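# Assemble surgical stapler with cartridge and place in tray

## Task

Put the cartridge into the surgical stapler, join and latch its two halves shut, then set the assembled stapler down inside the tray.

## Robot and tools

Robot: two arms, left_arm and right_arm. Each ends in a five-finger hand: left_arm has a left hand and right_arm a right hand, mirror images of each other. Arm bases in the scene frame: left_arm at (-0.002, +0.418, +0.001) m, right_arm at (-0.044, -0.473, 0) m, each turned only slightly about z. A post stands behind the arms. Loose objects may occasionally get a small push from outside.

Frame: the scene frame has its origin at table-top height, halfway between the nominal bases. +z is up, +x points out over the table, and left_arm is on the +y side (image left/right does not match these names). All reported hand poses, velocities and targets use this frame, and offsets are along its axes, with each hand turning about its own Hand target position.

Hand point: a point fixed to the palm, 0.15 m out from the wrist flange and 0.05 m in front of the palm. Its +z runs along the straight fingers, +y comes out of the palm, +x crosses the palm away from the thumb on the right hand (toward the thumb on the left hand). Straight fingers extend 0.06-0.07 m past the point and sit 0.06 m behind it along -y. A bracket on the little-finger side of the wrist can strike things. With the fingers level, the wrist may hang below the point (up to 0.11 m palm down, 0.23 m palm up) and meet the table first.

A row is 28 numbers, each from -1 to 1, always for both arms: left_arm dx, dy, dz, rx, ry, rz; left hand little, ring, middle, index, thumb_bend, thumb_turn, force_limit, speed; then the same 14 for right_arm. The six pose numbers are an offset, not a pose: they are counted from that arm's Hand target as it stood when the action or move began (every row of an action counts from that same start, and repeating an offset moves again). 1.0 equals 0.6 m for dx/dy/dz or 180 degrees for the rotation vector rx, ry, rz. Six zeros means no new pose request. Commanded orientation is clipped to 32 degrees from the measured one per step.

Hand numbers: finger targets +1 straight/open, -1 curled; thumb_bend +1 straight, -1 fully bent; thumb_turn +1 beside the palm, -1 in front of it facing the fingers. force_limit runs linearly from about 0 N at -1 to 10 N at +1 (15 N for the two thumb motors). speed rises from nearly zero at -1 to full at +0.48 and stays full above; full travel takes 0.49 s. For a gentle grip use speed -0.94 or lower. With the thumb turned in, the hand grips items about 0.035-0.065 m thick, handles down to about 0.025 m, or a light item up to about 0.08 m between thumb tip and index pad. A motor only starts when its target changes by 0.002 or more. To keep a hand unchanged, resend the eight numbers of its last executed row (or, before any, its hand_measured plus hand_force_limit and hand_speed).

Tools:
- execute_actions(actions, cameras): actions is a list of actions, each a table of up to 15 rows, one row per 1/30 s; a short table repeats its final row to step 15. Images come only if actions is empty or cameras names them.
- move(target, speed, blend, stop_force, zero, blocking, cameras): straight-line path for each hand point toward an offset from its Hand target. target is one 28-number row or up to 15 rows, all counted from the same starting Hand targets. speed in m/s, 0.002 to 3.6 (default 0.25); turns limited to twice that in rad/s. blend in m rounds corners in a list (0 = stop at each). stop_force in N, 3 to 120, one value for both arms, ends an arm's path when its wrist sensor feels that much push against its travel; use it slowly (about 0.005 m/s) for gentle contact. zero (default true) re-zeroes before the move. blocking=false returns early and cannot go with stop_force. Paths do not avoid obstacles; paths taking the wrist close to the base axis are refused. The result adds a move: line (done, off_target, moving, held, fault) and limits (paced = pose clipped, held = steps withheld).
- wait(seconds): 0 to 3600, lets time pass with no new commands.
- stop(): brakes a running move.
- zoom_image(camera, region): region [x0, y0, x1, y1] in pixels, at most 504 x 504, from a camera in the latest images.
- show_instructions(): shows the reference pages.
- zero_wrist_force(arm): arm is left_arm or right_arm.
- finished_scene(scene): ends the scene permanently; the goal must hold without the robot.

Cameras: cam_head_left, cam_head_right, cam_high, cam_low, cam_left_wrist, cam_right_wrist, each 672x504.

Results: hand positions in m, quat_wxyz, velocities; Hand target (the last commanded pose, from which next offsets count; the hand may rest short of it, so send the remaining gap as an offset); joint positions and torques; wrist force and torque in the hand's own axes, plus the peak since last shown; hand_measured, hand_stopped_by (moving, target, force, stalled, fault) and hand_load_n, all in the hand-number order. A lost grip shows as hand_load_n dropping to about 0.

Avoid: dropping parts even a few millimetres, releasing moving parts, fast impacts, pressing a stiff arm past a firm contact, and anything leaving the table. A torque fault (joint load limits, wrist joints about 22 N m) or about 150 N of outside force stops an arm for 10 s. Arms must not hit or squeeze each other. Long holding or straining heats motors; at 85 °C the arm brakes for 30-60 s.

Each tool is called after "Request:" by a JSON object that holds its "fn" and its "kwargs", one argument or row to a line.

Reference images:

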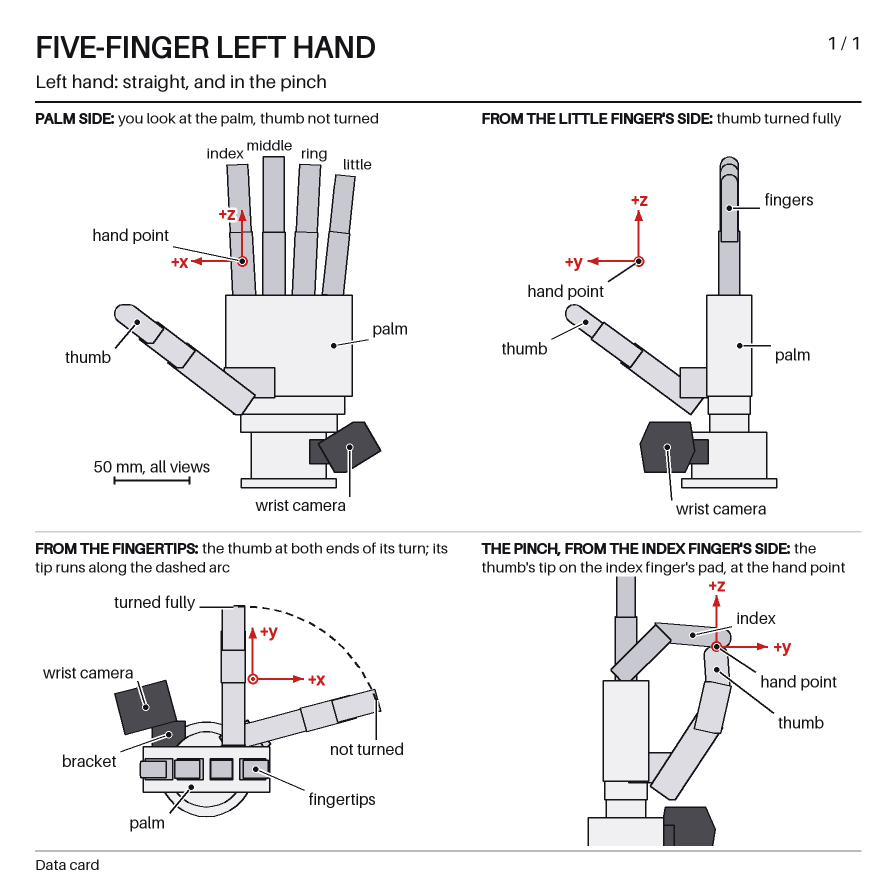

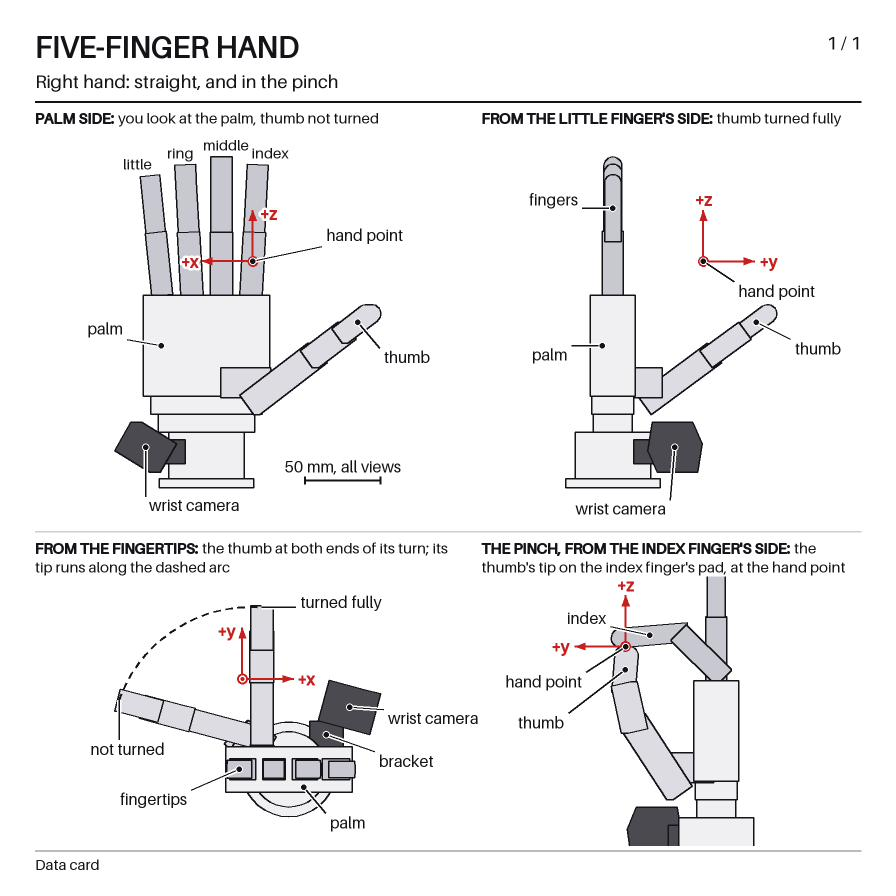

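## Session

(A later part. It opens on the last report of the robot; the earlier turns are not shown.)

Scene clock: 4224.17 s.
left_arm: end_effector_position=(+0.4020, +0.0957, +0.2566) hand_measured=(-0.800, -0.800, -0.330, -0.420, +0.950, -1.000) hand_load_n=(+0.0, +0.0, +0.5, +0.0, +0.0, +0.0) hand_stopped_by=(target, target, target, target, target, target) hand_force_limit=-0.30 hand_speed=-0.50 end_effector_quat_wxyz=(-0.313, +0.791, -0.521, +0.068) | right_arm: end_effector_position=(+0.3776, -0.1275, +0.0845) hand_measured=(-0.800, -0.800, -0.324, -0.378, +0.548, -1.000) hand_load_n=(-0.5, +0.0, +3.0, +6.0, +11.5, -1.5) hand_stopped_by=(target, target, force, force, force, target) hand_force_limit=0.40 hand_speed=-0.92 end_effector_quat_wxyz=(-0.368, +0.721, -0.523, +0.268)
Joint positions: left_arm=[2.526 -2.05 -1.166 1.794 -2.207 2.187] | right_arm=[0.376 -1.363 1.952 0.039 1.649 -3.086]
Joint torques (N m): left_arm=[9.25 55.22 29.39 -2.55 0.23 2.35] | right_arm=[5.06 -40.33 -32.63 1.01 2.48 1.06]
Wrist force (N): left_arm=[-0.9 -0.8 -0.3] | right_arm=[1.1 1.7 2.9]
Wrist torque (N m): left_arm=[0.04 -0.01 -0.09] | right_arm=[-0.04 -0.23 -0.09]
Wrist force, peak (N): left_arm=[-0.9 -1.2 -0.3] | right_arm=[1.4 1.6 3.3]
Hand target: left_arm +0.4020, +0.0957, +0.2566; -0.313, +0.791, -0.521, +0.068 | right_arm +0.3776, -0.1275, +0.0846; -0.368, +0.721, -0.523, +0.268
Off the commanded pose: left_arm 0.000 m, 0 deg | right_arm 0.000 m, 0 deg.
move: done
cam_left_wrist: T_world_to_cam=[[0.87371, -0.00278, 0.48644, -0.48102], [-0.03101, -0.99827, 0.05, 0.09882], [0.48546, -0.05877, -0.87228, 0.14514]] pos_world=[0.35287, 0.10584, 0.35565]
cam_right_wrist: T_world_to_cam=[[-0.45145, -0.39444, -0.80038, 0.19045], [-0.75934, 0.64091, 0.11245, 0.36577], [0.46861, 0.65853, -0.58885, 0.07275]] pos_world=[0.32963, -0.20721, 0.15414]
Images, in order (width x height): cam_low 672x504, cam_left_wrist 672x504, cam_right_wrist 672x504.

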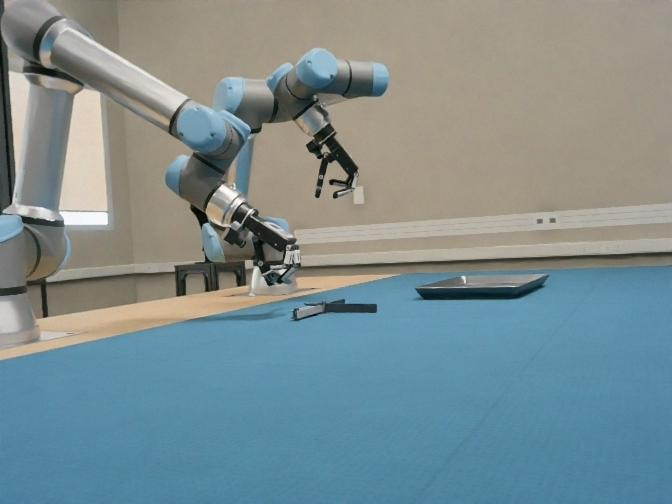

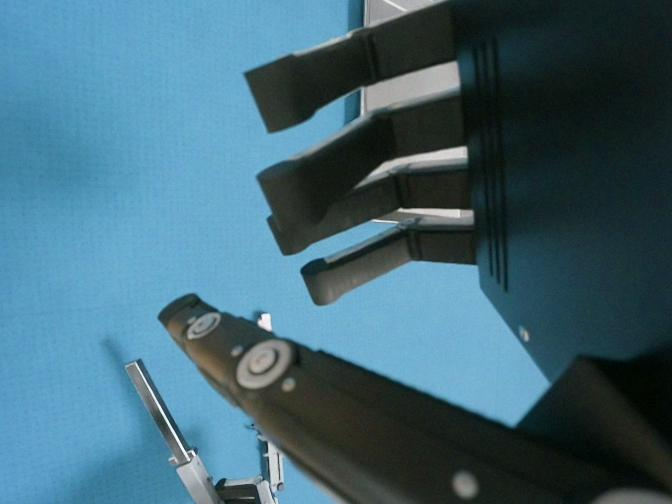

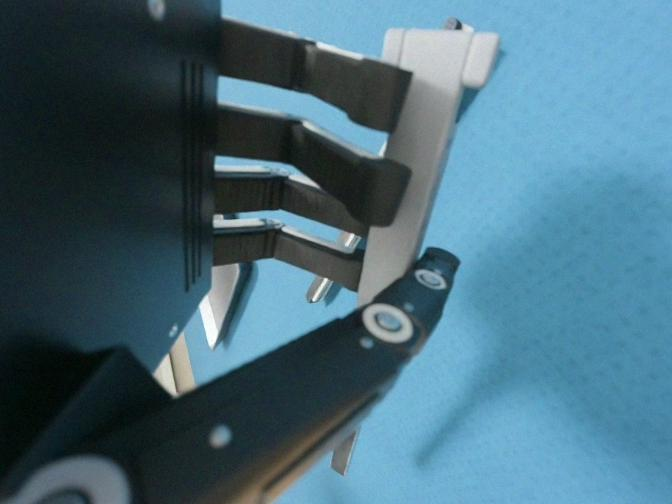

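Request:
{"fn": "move", "kwargs": {
  "target": [
    [0,0,0,0,0,0,-0.8,-0.8,-0.33,-0.42,0.95,-1,-0.3,-0.5,0,-0.05,0.15,0,0,0,-0.8,-0.8,-0.5,-0.5,0.543,-1,0.4,-0.92],
    [0,0,0,0,0,0,-0.8,-0.8,-0.33,-0.42,0.95,-1,-0.3,-0.5,0.0707,-0.1875,0.26,0.0268,-0.1652,-0.0999,-0.8,-0.8,-0.5,-0.5,0.543,-1,0.4,-0.92]
  ],
  "speed": 0.1,
  "blend": 0.01,
  "cameras": ["cam_right_wrist","cam_low","cam_left_wrist","cam_high"]
}}

Request:
{"fn": "zoom_image", "kwargs": {
  "camera": "cam_low",
  "region": [180, 100, 340, 260]
}}

Scene clock: 4244.37 s.
left_arm: end_effector_position=(+0.4020, +0.0957, +0.2566) hand_measured=(-0.800, -0.800, -0.330, -0.420, +0.950, -1.000) hand_load_n=(+0.0, +0.0, +0.0, +0.0, +0.0, +0.0) hand_stopped_by=(target, target, target, target, target, target) hand_force_limit=-0.30 hand_speed=-0.50 end_effector_quat_wxyz=(-0.313, +0.791, -0.521, +0.068) | right_arm: end_effector_position=(+0.4200, -0.2399, +0.2406) hand_measured=(-0.800, -0.800, -0.324, -0.378, +0.548, -1.000) hand_load_n=(-0.5, +0.0, +3.0, +6.0, +11.5, -2.0) hand_stopped_by=(target, target, force, force, force, target) hand_force_limit=0.40 hand_speed=-0.92 end_effector_quat_wxyz=(-0.473, +0.523, -0.527, +0.474)
Joint positions: left_arm=[2.526 -2.05 -1.166 1.794 -2.207 2.187] | right_arm=[0.247 -1.761 2.167 -0.299 1.858 -3.109]
Joint torques (N m): left_arm=[8.95 54.1 29.94 -1.91 0.45 2.38] | right_arm=[-9.44 -26.11 -8.78 -3.05 2.54 -1.23]
Wrist force (N): left_arm=[-1.1 -1.0 -0.4] | right_arm=[0.7 2.7 2.5]
Wrist torque (N m): left_arm=[0.02 0.03 -0.10] | right_arm=[0.12 -0.18 -0.03]
Wrist force, peak (N): left_arm=[-1.4 -0.9 -0.4] | right_arm=[1.2 2.3 3.4]
Hand target: left_arm +0.4020, +0.0957, +0.2566; -0.313, +0.791, -0.521, +0.068 | right_arm +0.4200, -0.2400, +0.2406; -0.473, +0.523, -0.527, +0.475
Off the commanded pose: left_arm 0.000 m, 0 deg | right_arm 0.000 m, 0 deg.
move: done
cam_left_wrist: T_world_to_cam=[[0.87371, -0.00278, 0.48644, -0.48102], [-0.03101, -0.99827, 0.05, 0.09882], [0.48546, -0.05877, -0.87228, 0.14514]] pos_world=[0.35287, 0.10584, 0.35565]
cam_right_wrist: T_world_to_cam=[[-0.07886, -0.23167, -0.96959, 0.21337], [-0.50512, 0.84781, -0.16148, 0.46132], [0.85944, 0.47703, -0.18388, -0.08627]] pos_world=[0.32399, -0.30053, 0.26552]
Images, in order (width x height): cam_high 672x504, cam_low 672x504, cam_left_wrist 672x504, cam_right_wrist 672x504.

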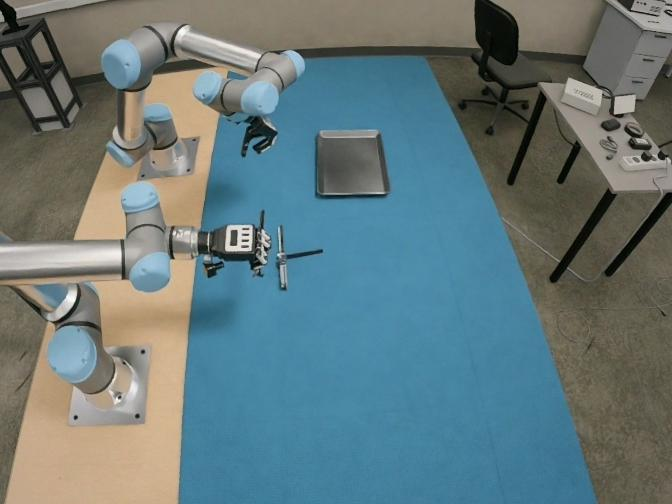

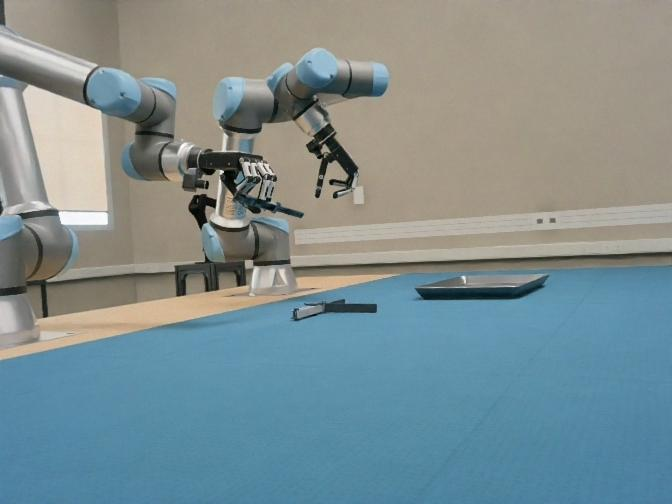

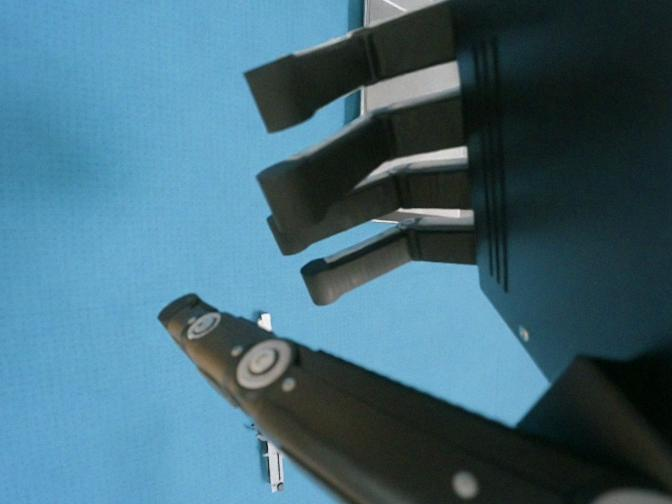

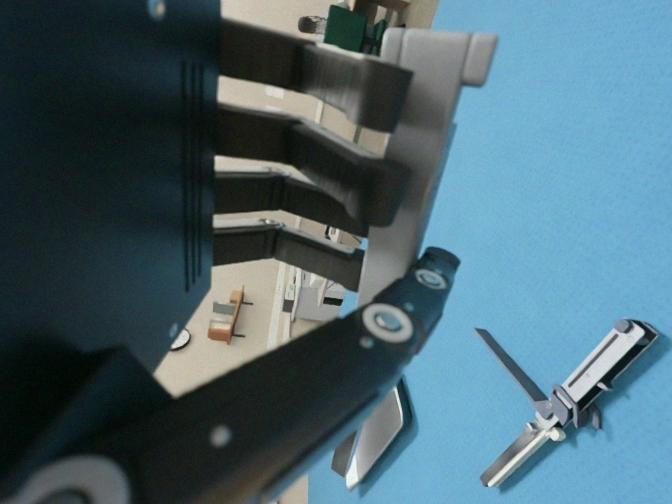

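Scaled by 3.150 from the camera's image (finer frame: 960x720).

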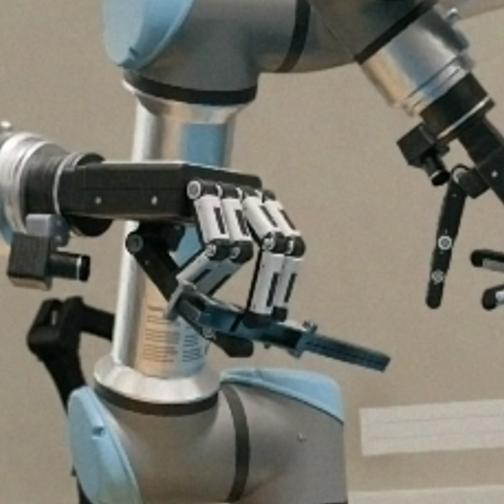

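Request:
{"fn": "move", "kwargs": {
  "target": [0.1067,-0.43,0.06,-0.1314,0.0288,-0.1476,-0.8,-0.8,0.0,-0.08,0.6,-1,-0.3,-0.5,0,0,0,0,0,0,-0.8,-0.8,-0.5,-0.5,0.543,-1,0.4,-0.92],
  "speed": 0.15,
  "cameras": ["cam_low","cam_left_wrist","cam_high"]
}}

Request:
{"fn": "zoom_image", "kwargs": {
  "camera": "cam_low",
  "region": [200, 100, 340, 240]
}}

Request:
{"fn": "zoom_image", "kwargs": {
  "camera": "cam_left_wrist",
  "region": [100, 200, 350, 500]
}}

Scene clock: 4276.20 s.
left_arm: end_effector_position=(+0.4652, -0.1613, +0.2918) hand_measured=(-0.800, -0.800, +0.000, -0.080, +0.600, -1.000) hand_load_n=(+0.0, +0.0, +0.0, +0.0, +0.0, +0.0) hand_stopped_by=(target, target, target, target, target, target) hand_force_limit=-0.30 hand_speed=-0.50 end_effector_quat_wxyz=(-0.092, +0.697, -0.664, +0.255) | right_arm: end_effector_position=(+0.4200, -0.2400, +0.2406) hand_measured=(-0.800, -0.800, -0.324, -0.378, +0.548, -1.000) hand_load_n=(-0.5, +0.0, +3.0, +6.0, +11.5, -2.0) hand_stopped_by=(target, target, force, force, force, target) hand_force_limit=0.40 hand_speed=-0.92 end_effector_quat_wxyz=(-0.473, +0.523, -0.527, +0.475)
Joint positions: left_arm=[2.451 -2.594 -0.035 1.592 -1.705 2.456] | right_arm=[0.247 -1.761 2.167 -0.299 1.858 -3.109]
Joint torques (N m): left_arm=[9.4 30.68 28.34 0.28 1 2.38] | right_arm=[-5.24 -24.49 -8.2 -3.09 2.71 -1.21]
Wrist force (N): left_arm=[-0.4 -0.4 0.0] | right_arm=[0.8 2.3 2.5]
Wrist torque (N m): left_arm=[0.07 0.05 -0.11] | right_arm=[0.05 -0.20 -0.03]
Wrist force, peak (N): left_arm=[-1.2 -1.5 0.4] | right_arm=[1.4 2.5 2.8]
Hand target: left_arm +0.4660, -0.1623, +0.2926; -0.098, +0.700, -0.676, +0.207 | right_arm +0.4200, -0.2400, +0.2406; -0.473, +0.523, -0.527, +0.475
Off the commanded pose: left_arm 0.002 m, 6 deg | right_arm 0.000 m, 0 deg.
elbow stopped short (left arm): the move would have taken joint 3 (elbow) straighter than the controller allows.
move: off_target (left_arm)
cam_left_wrist: T_world_to_cam=[[0.83395, -0.17939, 0.52187, -0.57447], [-0.46214, -0.74386, 0.4828, -0.04221], [0.30159, -0.64381, -0.70324, 0.07206]] pos_world=[0.43784, -0.08806, 0.37085]
Images, in order (width x height): cam_high 672x504, cam_low 672x504, cam_left_wrist 672x504.

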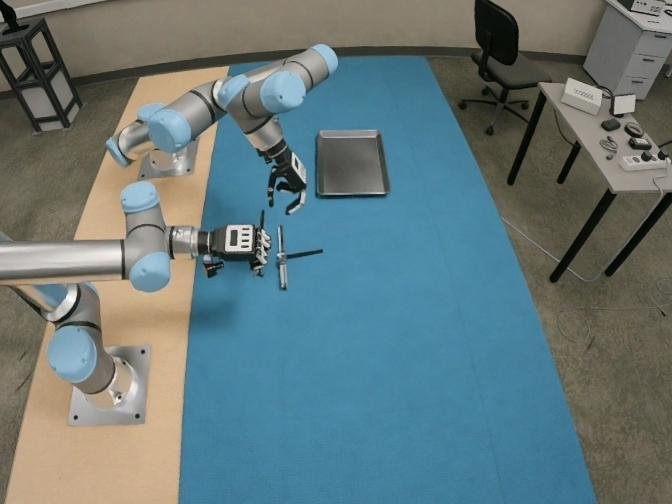

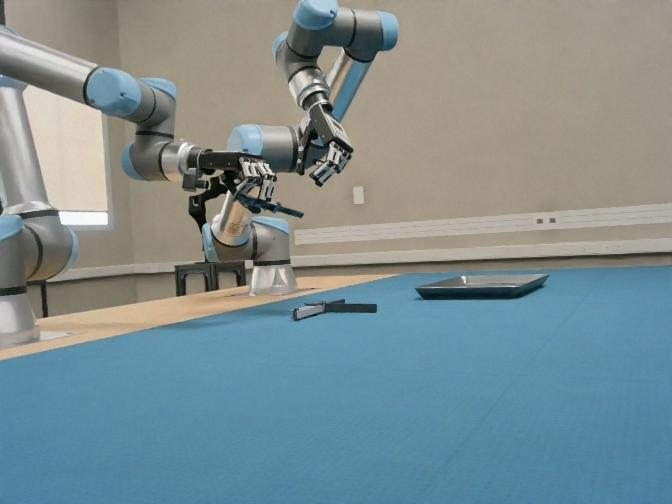

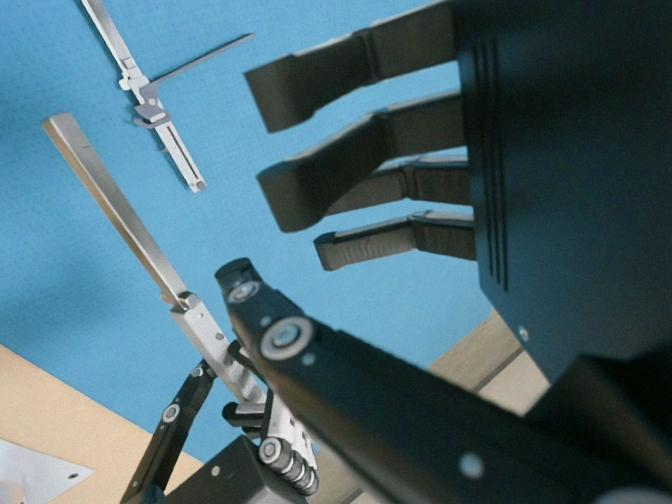

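Scaled by 3.600 from the camera's image (finer frame: 960x720).

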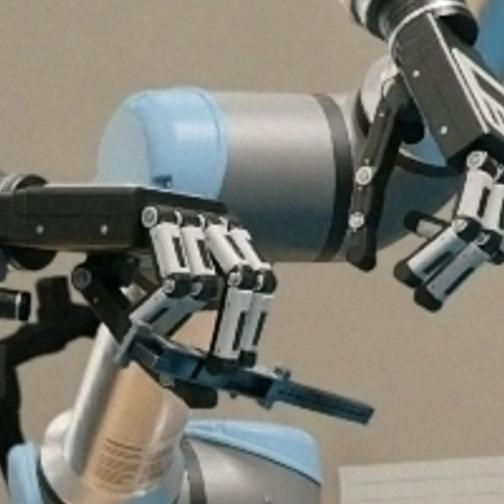

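Scaled by 1.680 from the camera's image (finer frame: 960x720).

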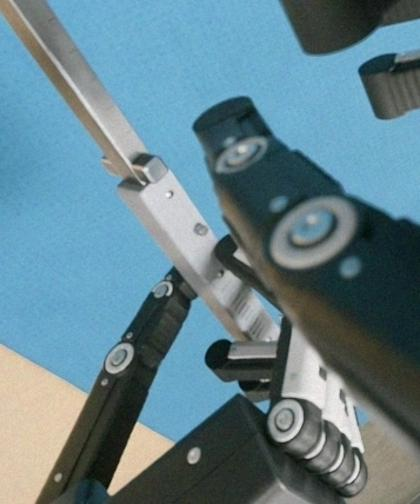

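Request:
{"fn": "move", "kwargs": {
  "target": [-0.05,0.2,0,0,0,0,-0.8,-0.8,0.0,-0.08,0.6,-1,-0.3,-0.5,0,0,0,0,0,0,-0.8,-0.8,-0.5,-0.5,0.543,-1,0.4,-0.92],
  "speed": 0.15
}}

Request:
{"fn": "move", "kwargs": {
  "target": [0,0,0,0,0,0,-0.8,-0.8,0.0,-0.08,0.6,-1,-0.3,-0.5,-0.05,0.2,0,0,0,0,-0.8,-0.8,-0.5,-0.5,0.543,-1,0.4,-0.92],
  "speed": 0.1,
  "cameras": ["cam_low","cam_left_wrist","cam_high"]
}}

Request:
{"fn": "zoom_image", "kwargs": {
  "camera": "cam_left_wrist",
  "region": [30, 60, 350, 500]
}}

Scene clock: 4286.40 s.
left_arm: end_effector_position=(+0.4361, -0.0423, +0.2926) hand_measured=(-0.800, -0.800, +0.000, -0.080, +0.600, -1.000) hand_load_n=(+0.0, +0.0, +0.0, +0.0, +0.0, +0.0) hand_stopped_by=(target, target, target, target, target, target) hand_force_limit=-0.30 hand_speed=-0.50 end_effector_quat_wxyz=(-0.098, +0.700, -0.676, +0.207) | right_arm: end_effector_position=(+0.4200, -0.2400, +0.2406) hand_measured=(-0.800, -0.800, -0.324, -0.378, +0.548, -1.000) hand_load_n=(-0.5, +0.5, +3.0, +6.0, +12.0, -1.5) hand_stopped_by=(target, target, force, force, force, target) hand_force_limit=0.40 hand_speed=-0.92 end_effector_quat_wxyz=(-0.473, +0.523, -0.527, +0.475)
Joint positions: left_arm=[2.58 -2.158 -0.822 1.861 -1.668 2.585] | right_arm=[0.247 -1.761 2.167 -0.299 1.858 -3.109]
Joint torques (N m): left_arm=[9.03 59.69 9.6 -0.2 1.1 2.49] | right_arm=[0.73 -23.55 -8.14 -3.04 2.83 -1.21]
Wrist force (N): left_arm=[-0.3 -0.5 0.0] | right_arm=[1.0 2.4 2.4]
Wrist torque (N m): left_arm=[0.03 0.00 -0.09] | right_arm=[0.07 -0.22 -0.02]
Wrist force, peak (N): left_arm=[1.1 0.8 -0.5] | right_arm=[1.0 2.9 2.6]
Hand target: left_arm +0.4360, -0.0423, +0.2926; -0.098, +0.700, -0.676, +0.207 | right_arm +0.4200, -0.2400, +0.2406; -0.473, +0.523, -0.527, +0.475
Off the commanded pose: left_arm 0.000 m, 0 deg | right_arm 0.000 m, 0 deg.
move: done

Scene clock: 4288.23 s.
left_arm: end_effector_position=(+0.4360, -0.0423, +0.2926) hand_measured=(-0.800, -0.800, +0.000, -0.080, +0.600, -1.000) hand_load_n=(+0.0, +0.0, +0.0, +0.0, -0.5, +0.0) hand_stopped_by=(target, target, target, target, target, target) hand_force_limit=-0.30 hand_speed=-0.50 end_effector_quat_wxyz=(-0.098, +0.700, -0.676, +0.207) | right_arm: end_effector_position=(+0.3900, -0.1201, +0.2406) hand_measured=(-0.800, -0.800, -0.324, -0.378, +0.548, -1.000) hand_load_n=(-0.5, +0.0, +3.0, +6.0, +11.5, -2.0) hand_stopped_by=(target, target, force, force, force, target) hand_force_limit=0.40 hand_speed=-0.92 end_effector_quat_wxyz=(-0.473, +0.523, -0.527, +0.475)
Joint positions: left_arm=[2.58 -2.157 -0.822 1.861 -1.668 2.585] | right_arm=[0.637 -1.554 1.981 -0.297 2.245 -3.057]
Joint torques (N m): left_arm=[9.11 60.4 10.13 -0.12 1.2 2.37] | right_arm=[8.55 -4.21 -35.37 0.16 3.04 1.79]
Wrist force (N): left_arm=[-0.4 -0.3 0.1] | right_arm=[1.1 2.1 2.5]
Wrist torque (N m): left_arm=[0.06 0.02 -0.10] | right_arm=[0.03 -0.24 -0.04]
Wrist force, peak (N): left_arm=[-0.5 -0.5 0.1] | right_arm=[3.5 2.4 2.4]
Hand target: left_arm +0.4360, -0.0423, +0.2926; -0.098, +0.700, -0.676, +0.207 | right_arm +0.3900, -0.1200, +0.2406; -0.473, +0.523, -0.527, +0.475
Off the commanded pose: left_arm 0.000 m, 0 deg | right_arm 0.000 m, 0 deg.
move: done
cam_left_wrist: T_world_to_cam=[[0.86443, -0.21914, 0.45248, -0.52379], [-0.43388, -0.77983, 0.45123, 0.02785], [0.25398, -0.58638, -0.76919, 0.20046]] pos_world=[0.41395, 0.02448, 0.37863]
Images, in order (width x height): cam_high 672x504, cam_low 672x504, cam_left_wrist 672x504.

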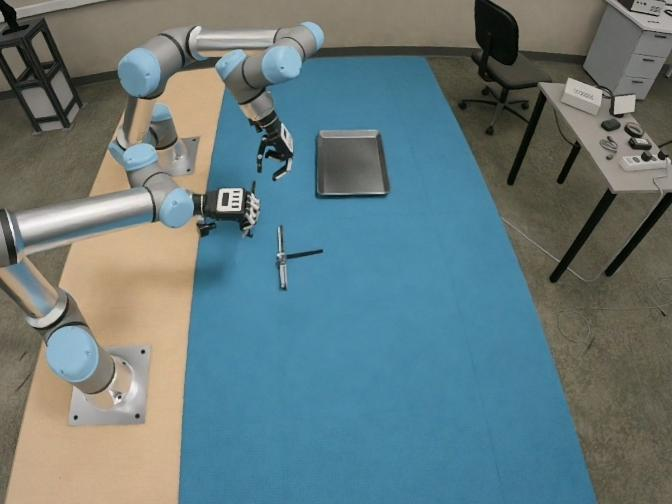

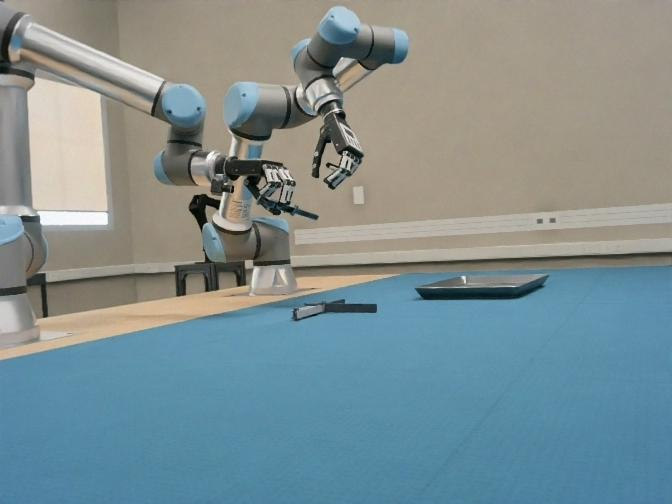

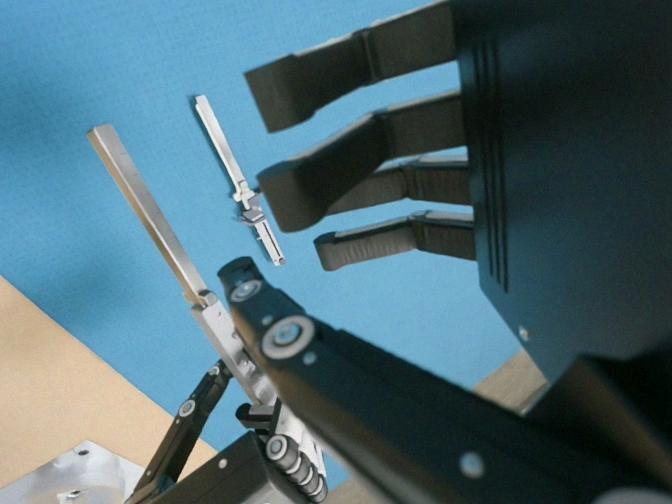

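Scaled by 1.145 from the camera's image (finer frame: 960x720).

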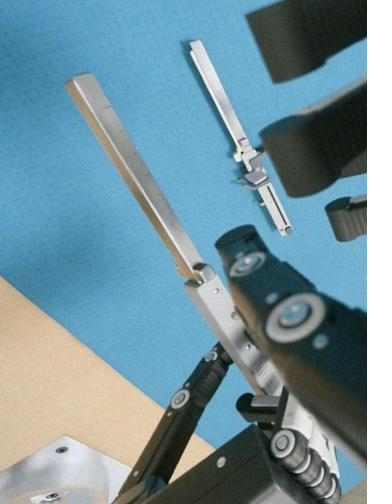

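Request:
{"fn": "move", "kwargs": {
  "target": [-0.0588,-0.0095,-0.0915,0,0,0,-0.8,-0.8,0.0,-0.08,0.58,-1,-0.3,-0.5,0,0,0,0,0,0,-0.8,-0.8,-0.5,-0.5,0.543,-1,0.4,-0.92],
  "speed": 0.06,
  "cameras": ["cam_low","cam_left_wrist"]
}}

Request:
{"fn": "zoom_image", "kwargs": {
  "camera": "cam_left_wrist",
  "region": [130, 100, 450, 400]
}}

Request:
{"fn": "zoom_image", "kwargs": {
  "camera": "cam_low",
  "region": [240, 130, 360, 240]
}}

Scene clock: 4327.30 s.
left_arm: end_effector_position=(+0.4008, -0.0480, +0.2377) hand_measured=(-0.800, -0.800, +0.000, -0.080, +0.580, -1.000) hand_load_n=(+0.0, +0.0, +0.0, +0.0, +0.0, +0.0) hand_stopped_by=(target, target, target, target, target, target) hand_force_limit=-0.30 hand_speed=-0.50 end_effector_quat_wxyz=(-0.098, +0.700, -0.676, +0.207) | right_arm: end_effector_position=(+0.3900, -0.1200, +0.2406) hand_measured=(-0.800, -0.800, -0.324, -0.378, +0.548, -1.000) hand_load_n=(-0.5, +0.0, +3.5, +5.5, +11.5, -2.0) hand_stopped_by=(target, target, force, force, force, target) hand_force_limit=0.40 hand_speed=-0.92 end_effector_quat_wxyz=(-0.473, +0.523, -0.527, +0.475)
Joint positions: left_arm=[2.535 -2.087 -1.074 2.038 -1.687 2.544] | right_arm=[0.637 -1.553 1.981 -0.297 2.245 -3.057]
Joint torques (N m): left_arm=[-6.48 57.55 9.83 0.07 -1.68 -2.34] | right_arm=[9.2 -2.6 -35.33 0.09 2.88 1.76]
Wrist force (N): left_arm=[-0.2 -0.5 0.1] | right_arm=[0.9 2.3 2.5]
Wrist torque (N m): left_arm=[0.04 -0.01 0.03] | right_arm=[0.07 -0.21 -0.04]
Wrist force, peak (N): left_arm=[-0.8 -1.0 0.2] | right_arm=[1.2 2.5 2.9]
Hand target: left_arm +0.4008, -0.0480, +0.2377; -0.098, +0.700, -0.676, +0.207 | right_arm +0.3900, -0.1200, +0.2406; -0.473, +0.523, -0.527, +0.475
Off the commanded pose: left_arm 0.000 m, 0 deg | right_arm 0.000 m, 0 deg.
move: done
cam_left_wrist: T_world_to_cam=[[0.86446, -0.21917, 0.4524, -0.46976], [-0.43388, -0.77981, 0.45128, 0.03289], [0.25388, -0.5864, -0.76921, 0.16387]] pos_world=[0.37875, 0.01878, 0.32373]

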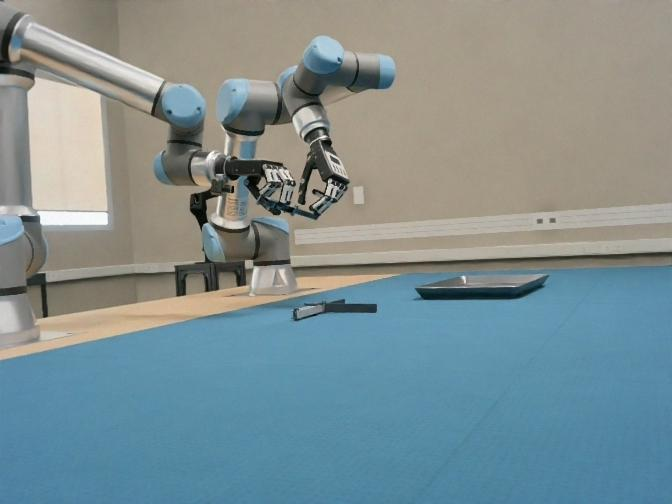

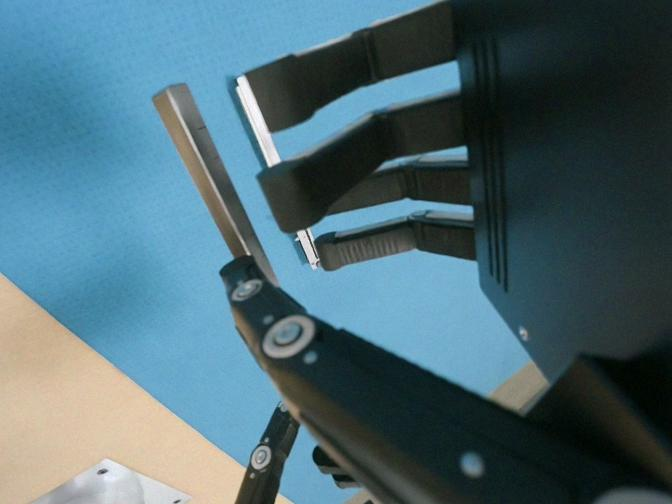

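Scaled by 1.575 from the camera's image (finer frame: 960x720).

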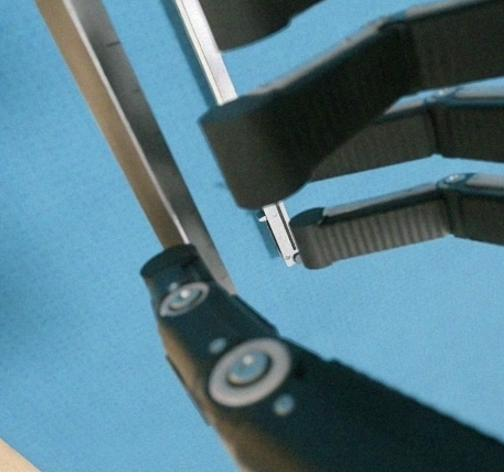

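Scaled by 4.200 from the camera's image (finer frame: 960x720).

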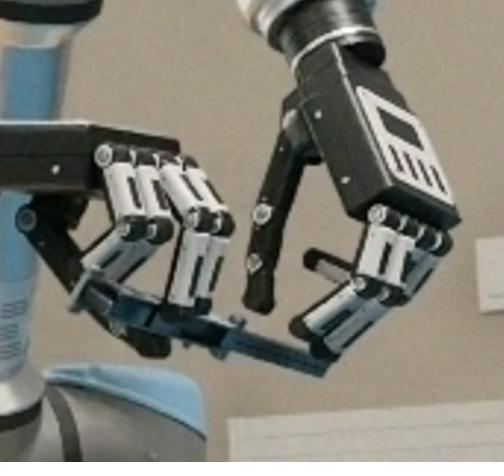

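Request:
{"fn": "execute_actions", "kwargs": {
  "actions": []
}}

Scene clock: 4361.30 s.
left_arm: end_effector_position=(+0.4008, -0.0480, +0.2377) hand_measured=(-0.800, -0.800, +0.000, -0.080, +0.580, -1.000) hand_load_n=(+0.0, +0.0, +0.5, +0.0, +0.0, +0.0) hand_stopped_by=(target, target, target, target, target, target) hand_force_limit=-0.30 hand_speed=-0.50 end_effector_quat_wxyz=(-0.098, +0.700, -0.676, +0.207) | right_arm: end_effector_position=(+0.3900, -0.1200, +0.2406) hand_measured=(-0.800, -0.800, -0.324, -0.378, +0.548, -1.000) hand_load_n=(-0.5, +0.0, +3.5, +5.5, +11.5, -2.5) hand_stopped_by=(target, target, force, force, force, target) hand_force_limit=0.40 hand_speed=-0.92 end_effector_quat_wxyz=(-0.473, +0.523, -0.527, +0.475)
Joint positions: left_arm=[2.535 -2.087 -1.074 2.038 -1.688 2.544] | right_arm=[0.637 -1.553 1.981 -0.297 2.245 -3.057]
Joint velocities: within noise
Joint torques (N m): left_arm=[-6.81 56.51 10.27 -0.01 -1.68 -2.36] | right_arm=[9.22 -4.43 -35.16 0.11 2.97 1.72]
Motor temperatures (°C): left_arm=[30 32 28 34 31 35] | right_arm=[27 37 33 33 39 36]
Wrist force (N): left_arm=[-0.4 -0.3 0.1] | right_arm=[1.2 2.3 2.4]
Wrist torque (N m): left_arm=[0.06 0.02 0.01] | right_arm=[0.07 -0.26 -0.03]
Wrist force, peak (N): left_arm=[-0.4 -0.6 0.1] | right_arm=[1.1 2.4 3.0]
Hand target: left_arm +0.4008, -0.0480, +0.2377; -0.098, +0.700, -0.676, +0.207 | right_arm +0.3900, -0.1200, +0.2406; -0.473, +0.523, -0.527, +0.475
Off the commanded pose: left_arm 0.000 m, 0 deg | right_arm 0.000 m, 0 deg.
camera_calibration:
cam_left_wrist: T_world_to_cam=[[0.86443, -0.21914, 0.45248, -0.46977], [-0.43388, -0.77983, 0.45123, 0.0329], [0.25398, -0.58638, -0.76919, 0.16383]] pos_world=[0.37875, 0.01878, 0.32373]
cam_right_wrist: T_world_to_cam=[[-0.07868, -0.23164, -0.96962, 0.23877], [-0.50498, 0.84787, -0.16158, 0.34443], [0.85954, 0.47693, -0.18368, -0.11783]] pos_world=[0.294, -0.18053, 0.26552]

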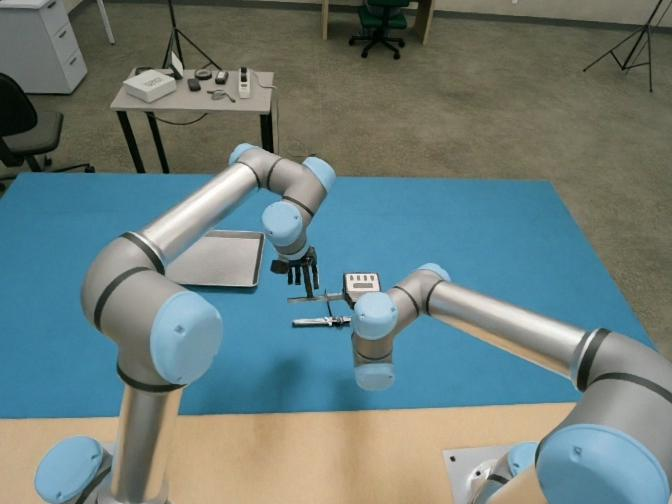

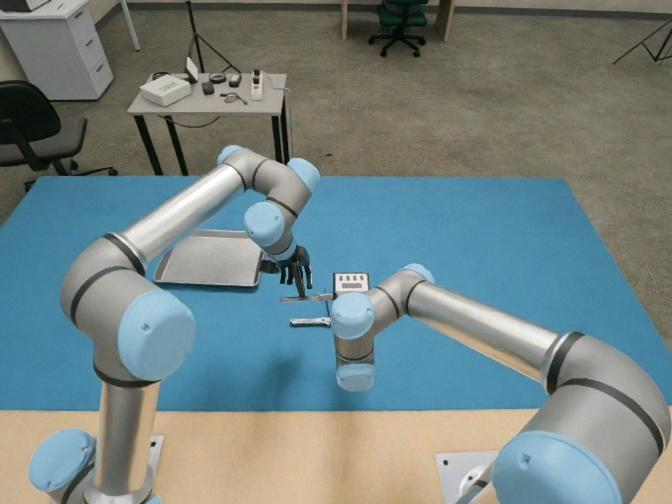

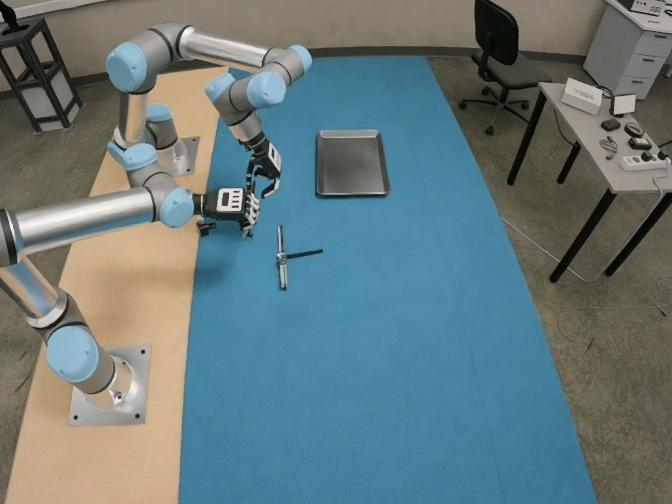

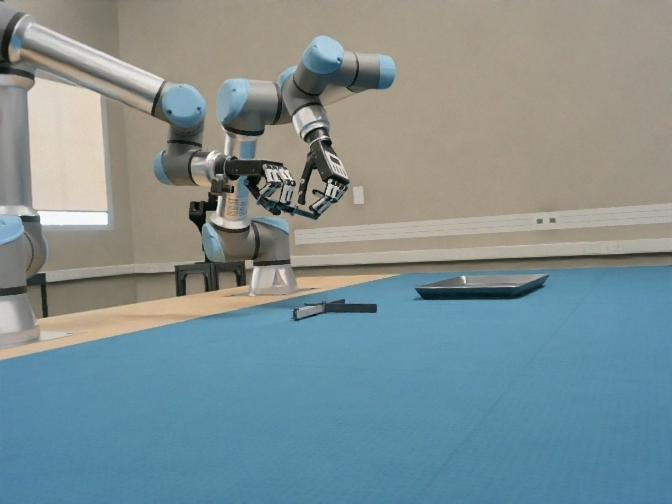

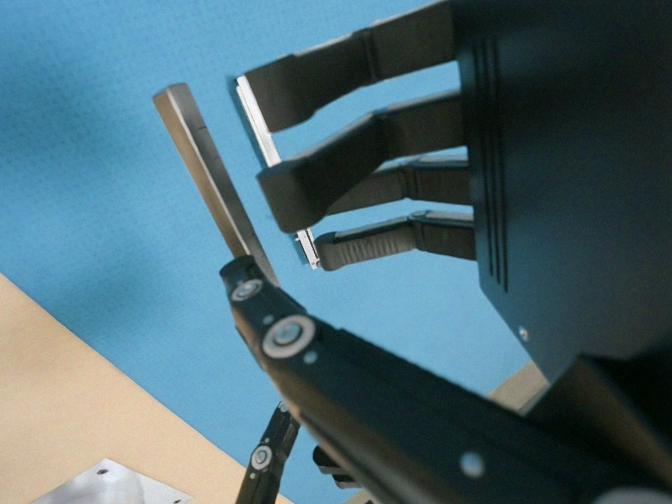

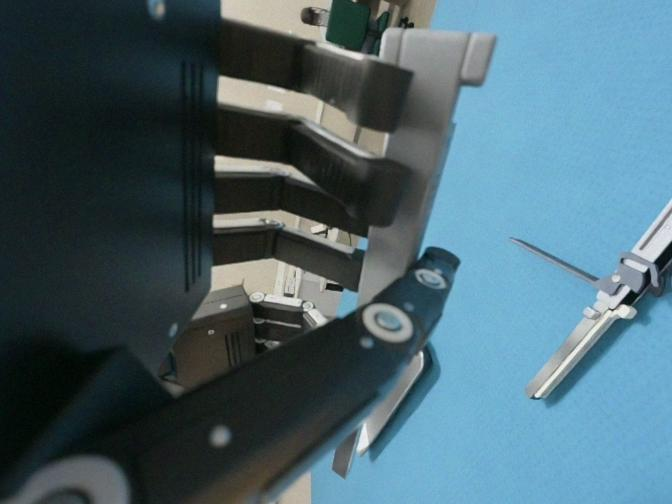

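Request:
{"fn": "move", "kwargs": {
  "target": [-0.0125,-0.0033,-0.0214,0,0,0,-0.8,-0.8,0.0,-0.08,0.58,-1,-0.3,-0.5,0,0,0,0,0,0,-0.8,-0.8,-0.5,-0.5,0.543,-1,0.4,-0.92],
  "speed": 0.03,
  "stop_force": 5,
  "cameras": ["cam_left_wrist","cam_low","cam_right_wrist"]
}}

Scene clock: 4374.17 s.
left_arm: end_effector_position=(+0.3933, -0.0500, +0.2248) hand_measured=(-0.800, -0.800, +0.000, -0.080, +0.580, -1.000) hand_load_n=(+0.0, +0.0, +0.0, +0.0, +0.0, +0.0) hand_stopped_by=(target, target, target, target, target, target) hand_force_limit=-0.30 hand_speed=-0.50 end_effector_quat_wxyz=(-0.098, +0.700, -0.676, +0.207) | right_arm: end_effector_position=(+0.3900, -0.1200, +0.2406) hand_measured=(-0.800, -0.800, -0.324, -0.378, +0.548, -1.000) hand_load_n=(-0.5, +0.0, +3.5, +5.5, +11.5, -2.0) hand_stopped_by=(target, target, force, force, force, target) hand_force_limit=0.40 hand_speed=-0.92 end_effector_quat_wxyz=(-0.473, +0.523, -0.527, +0.475)
Joint positions: left_arm=[2.523 -2.079 -1.119 2.074 -1.692 2.534] | right_arm=[0.637 -1.553 1.981 -0.297 2.245 -3.057]
Joint torques (N m): left_arm=[-7.36 56.35 9.63 0.06 -1.76 -2.22] | right_arm=[8.41 -3.92 -35.39 0.23 2.7 1.67]
Wrist force (N): left_arm=[-0.3 -0.3 0.1] | right_arm=[0.6 2.3 2.5]
Wrist torque (N m): left_arm=[0.06 0.02 0.02] | right_arm=[0.06 -0.17 -0.07]
Wrist force, peak (N): left_arm=[-0.3 -0.7 0.1] | right_arm=[1.1 2.6 2.7]
Hand target: left_arm +0.3933, -0.0500, +0.2248; -0.098, +0.700, -0.676, +0.207 | right_arm +0.3900, -0.1200, +0.2406; -0.473, +0.523, -0.527, +0.475
Off the commanded pose: left_arm 0.000 m, 0 deg | right_arm 0.000 m, 0 deg.
move: done
cam_left_wrist: T_world_to_cam=[[0.86443, -0.21914, 0.45248, -0.45789], [-0.43388, -0.77983, 0.45123, 0.03391], [0.25398, -0.58638, -0.76919, 0.15464]] pos_world=[0.37125, 0.01678, 0.31083]
cam_right_wrist: T_world_to_cam=[[-0.07868, -0.23164, -0.96962, 0.23877], [-0.50498, 0.84787, -0.16158, 0.34443], [0.85954, 0.47693, -0.18368, -0.11783]] pos_world=[0.294, -0.18053, 0.26552]
Images, in order (width x height): cam_low 672x504, cam_left_wrist 672x504, cam_right_wrist 672x504.

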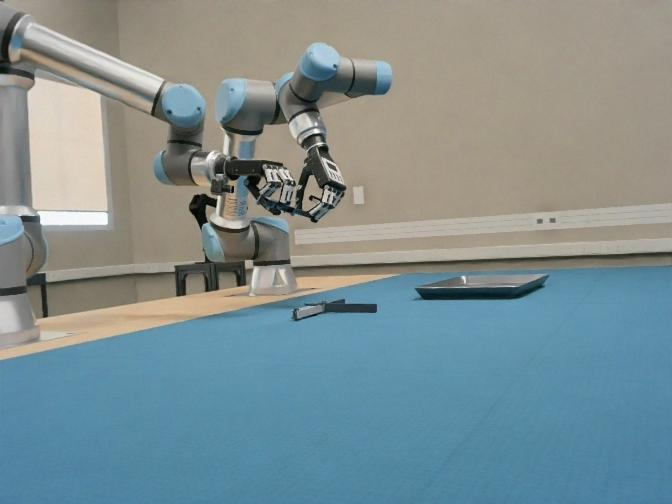

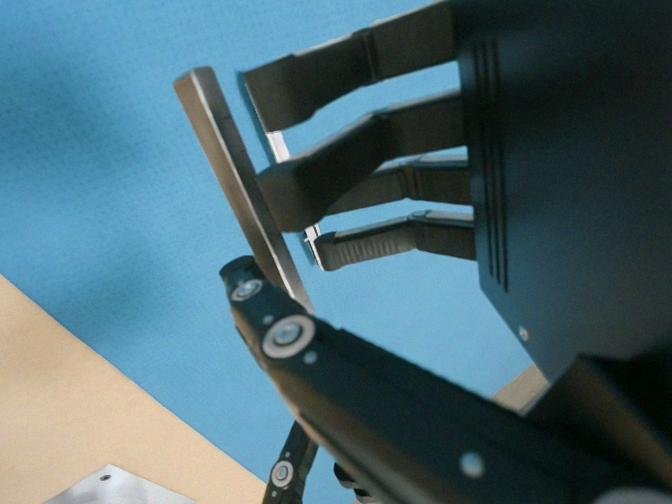

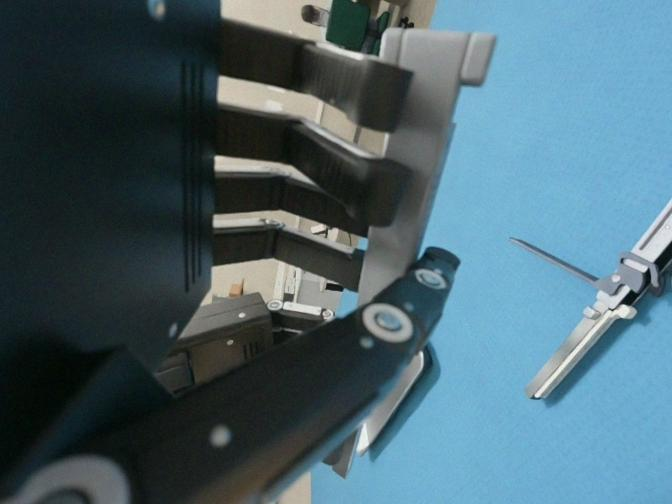

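Request:
{"fn": "move", "kwargs": {
  "target": [-0.0083,-0.0022,-0.0143,0,0,0,-0.8,-0.8,0.0,-0.08,0.58,-1,-0.3,-0.5,0,0,0,0,0,0,-0.8,-0.8,-0.5,-0.5,0.543,-1,0.4,-0.92],
  "speed": 0.03,
  "stop_force": 5,
  "cameras": ["cam_low","cam_left_wrist"]
}}

Request:
{"fn": "zoom_image", "kwargs": {
  "camera": "cam_low",
  "region": [230, 130, 380, 240]
}}

Request:
{"fn": "zoom_image", "kwargs": {
  "camera": "cam_left_wrist",
  "region": [150, 100, 450, 340]
}}

Scene clock: 4384.77 s.
left_arm: end_effector_position=(+0.3883, -0.0513, +0.2162) hand_measured=(-0.800, -0.800, +0.000, -0.080, +0.580, -1.000) hand_load_n=(+0.0, +0.0, +0.0, +0.0, +0.0, +0.0) hand_stopped_by=(target, target, target, target, target, target) hand_force_limit=-0.30 hand_speed=-0.50 end_effector_quat_wxyz=(-0.098, +0.700, -0.676, +0.207) | right_arm: end_effector_position=(+0.3900, -0.1200, +0.2406) hand_measured=(-0.800, -0.800, -0.324, -0.378, +0.548, -1.000) hand_load_n=(-0.5, +0.5, +3.5, +5.5, +11.5, -2.5) hand_stopped_by=(target, target, force, force, force, target) hand_force_limit=0.40 hand_speed=-0.92 end_effector_quat_wxyz=(-0.473, +0.523, -0.527, +0.475)
Joint positions: left_arm=[2.516 -2.075 -1.148 2.098 -1.696 2.527] | right_arm=[0.637 -1.553 1.981 -0.297 2.245 -3.057]
Joint torques (N m): left_arm=[-6.88 57.5 10.15 0.04 -1.81 -2.11] | right_arm=[8.98 -4.14 -34.98 0.23 2.95 1.55]
Wrist force (N): left_arm=[-0.3 -0.4 0.1] | right_arm=[1.1 2.3 2.5]
Wrist torque (N m): left_arm=[0.05 0.01 0.02] | right_arm=[0.06 -0.23 -0.04]
Wrist force, peak (N): left_arm=[-0.2 -0.7 0.1] | right_arm=[1.0 2.4 2.9]
Hand target: left_arm +0.3883, -0.0513, +0.2162; -0.098, +0.700, -0.676, +0.207 | right_arm +0.3900, -0.1200, +0.2406; -0.473, +0.523, -0.527, +0.475
Off the commanded pose: left_arm 0.000 m, 0 deg | right_arm 0.000 m, 0 deg.
move: done
cam_left_wrist: T_world_to_cam=[[0.86443, -0.21914, 0.45248, -0.44996], [-0.43388, -0.77983, 0.45123, 0.03461], [0.25398, -0.58638, -0.76919, 0.14853]] pos_world=[0.36625, 0.01548, 0.30223]

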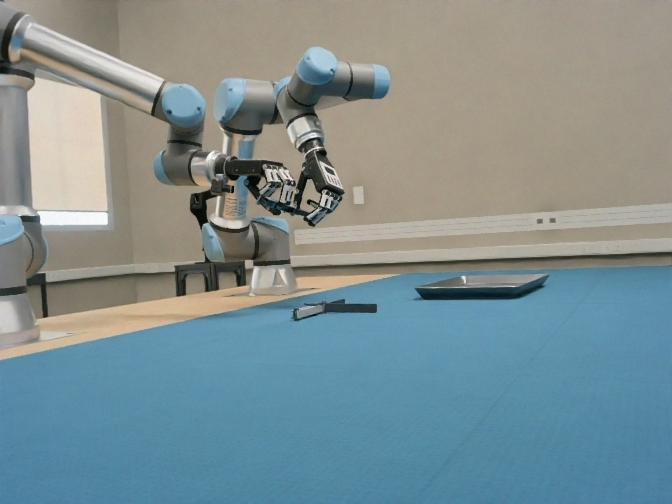

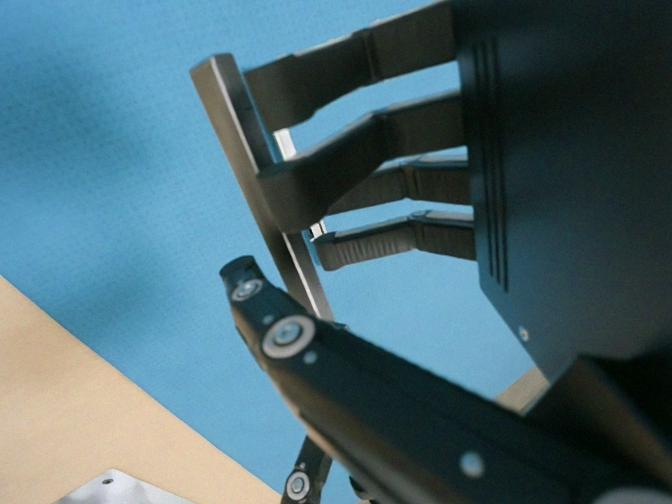

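Scaled by 3.360 from the camera's image (finer frame: 960x720).

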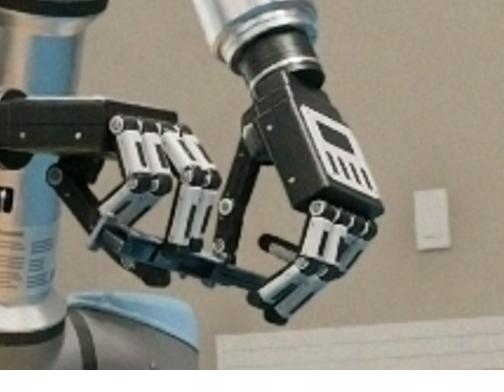

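Scaled by 1.680 from the camera's image (finer frame: 960x720).

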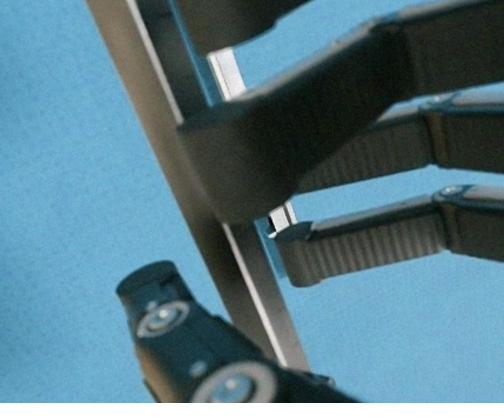

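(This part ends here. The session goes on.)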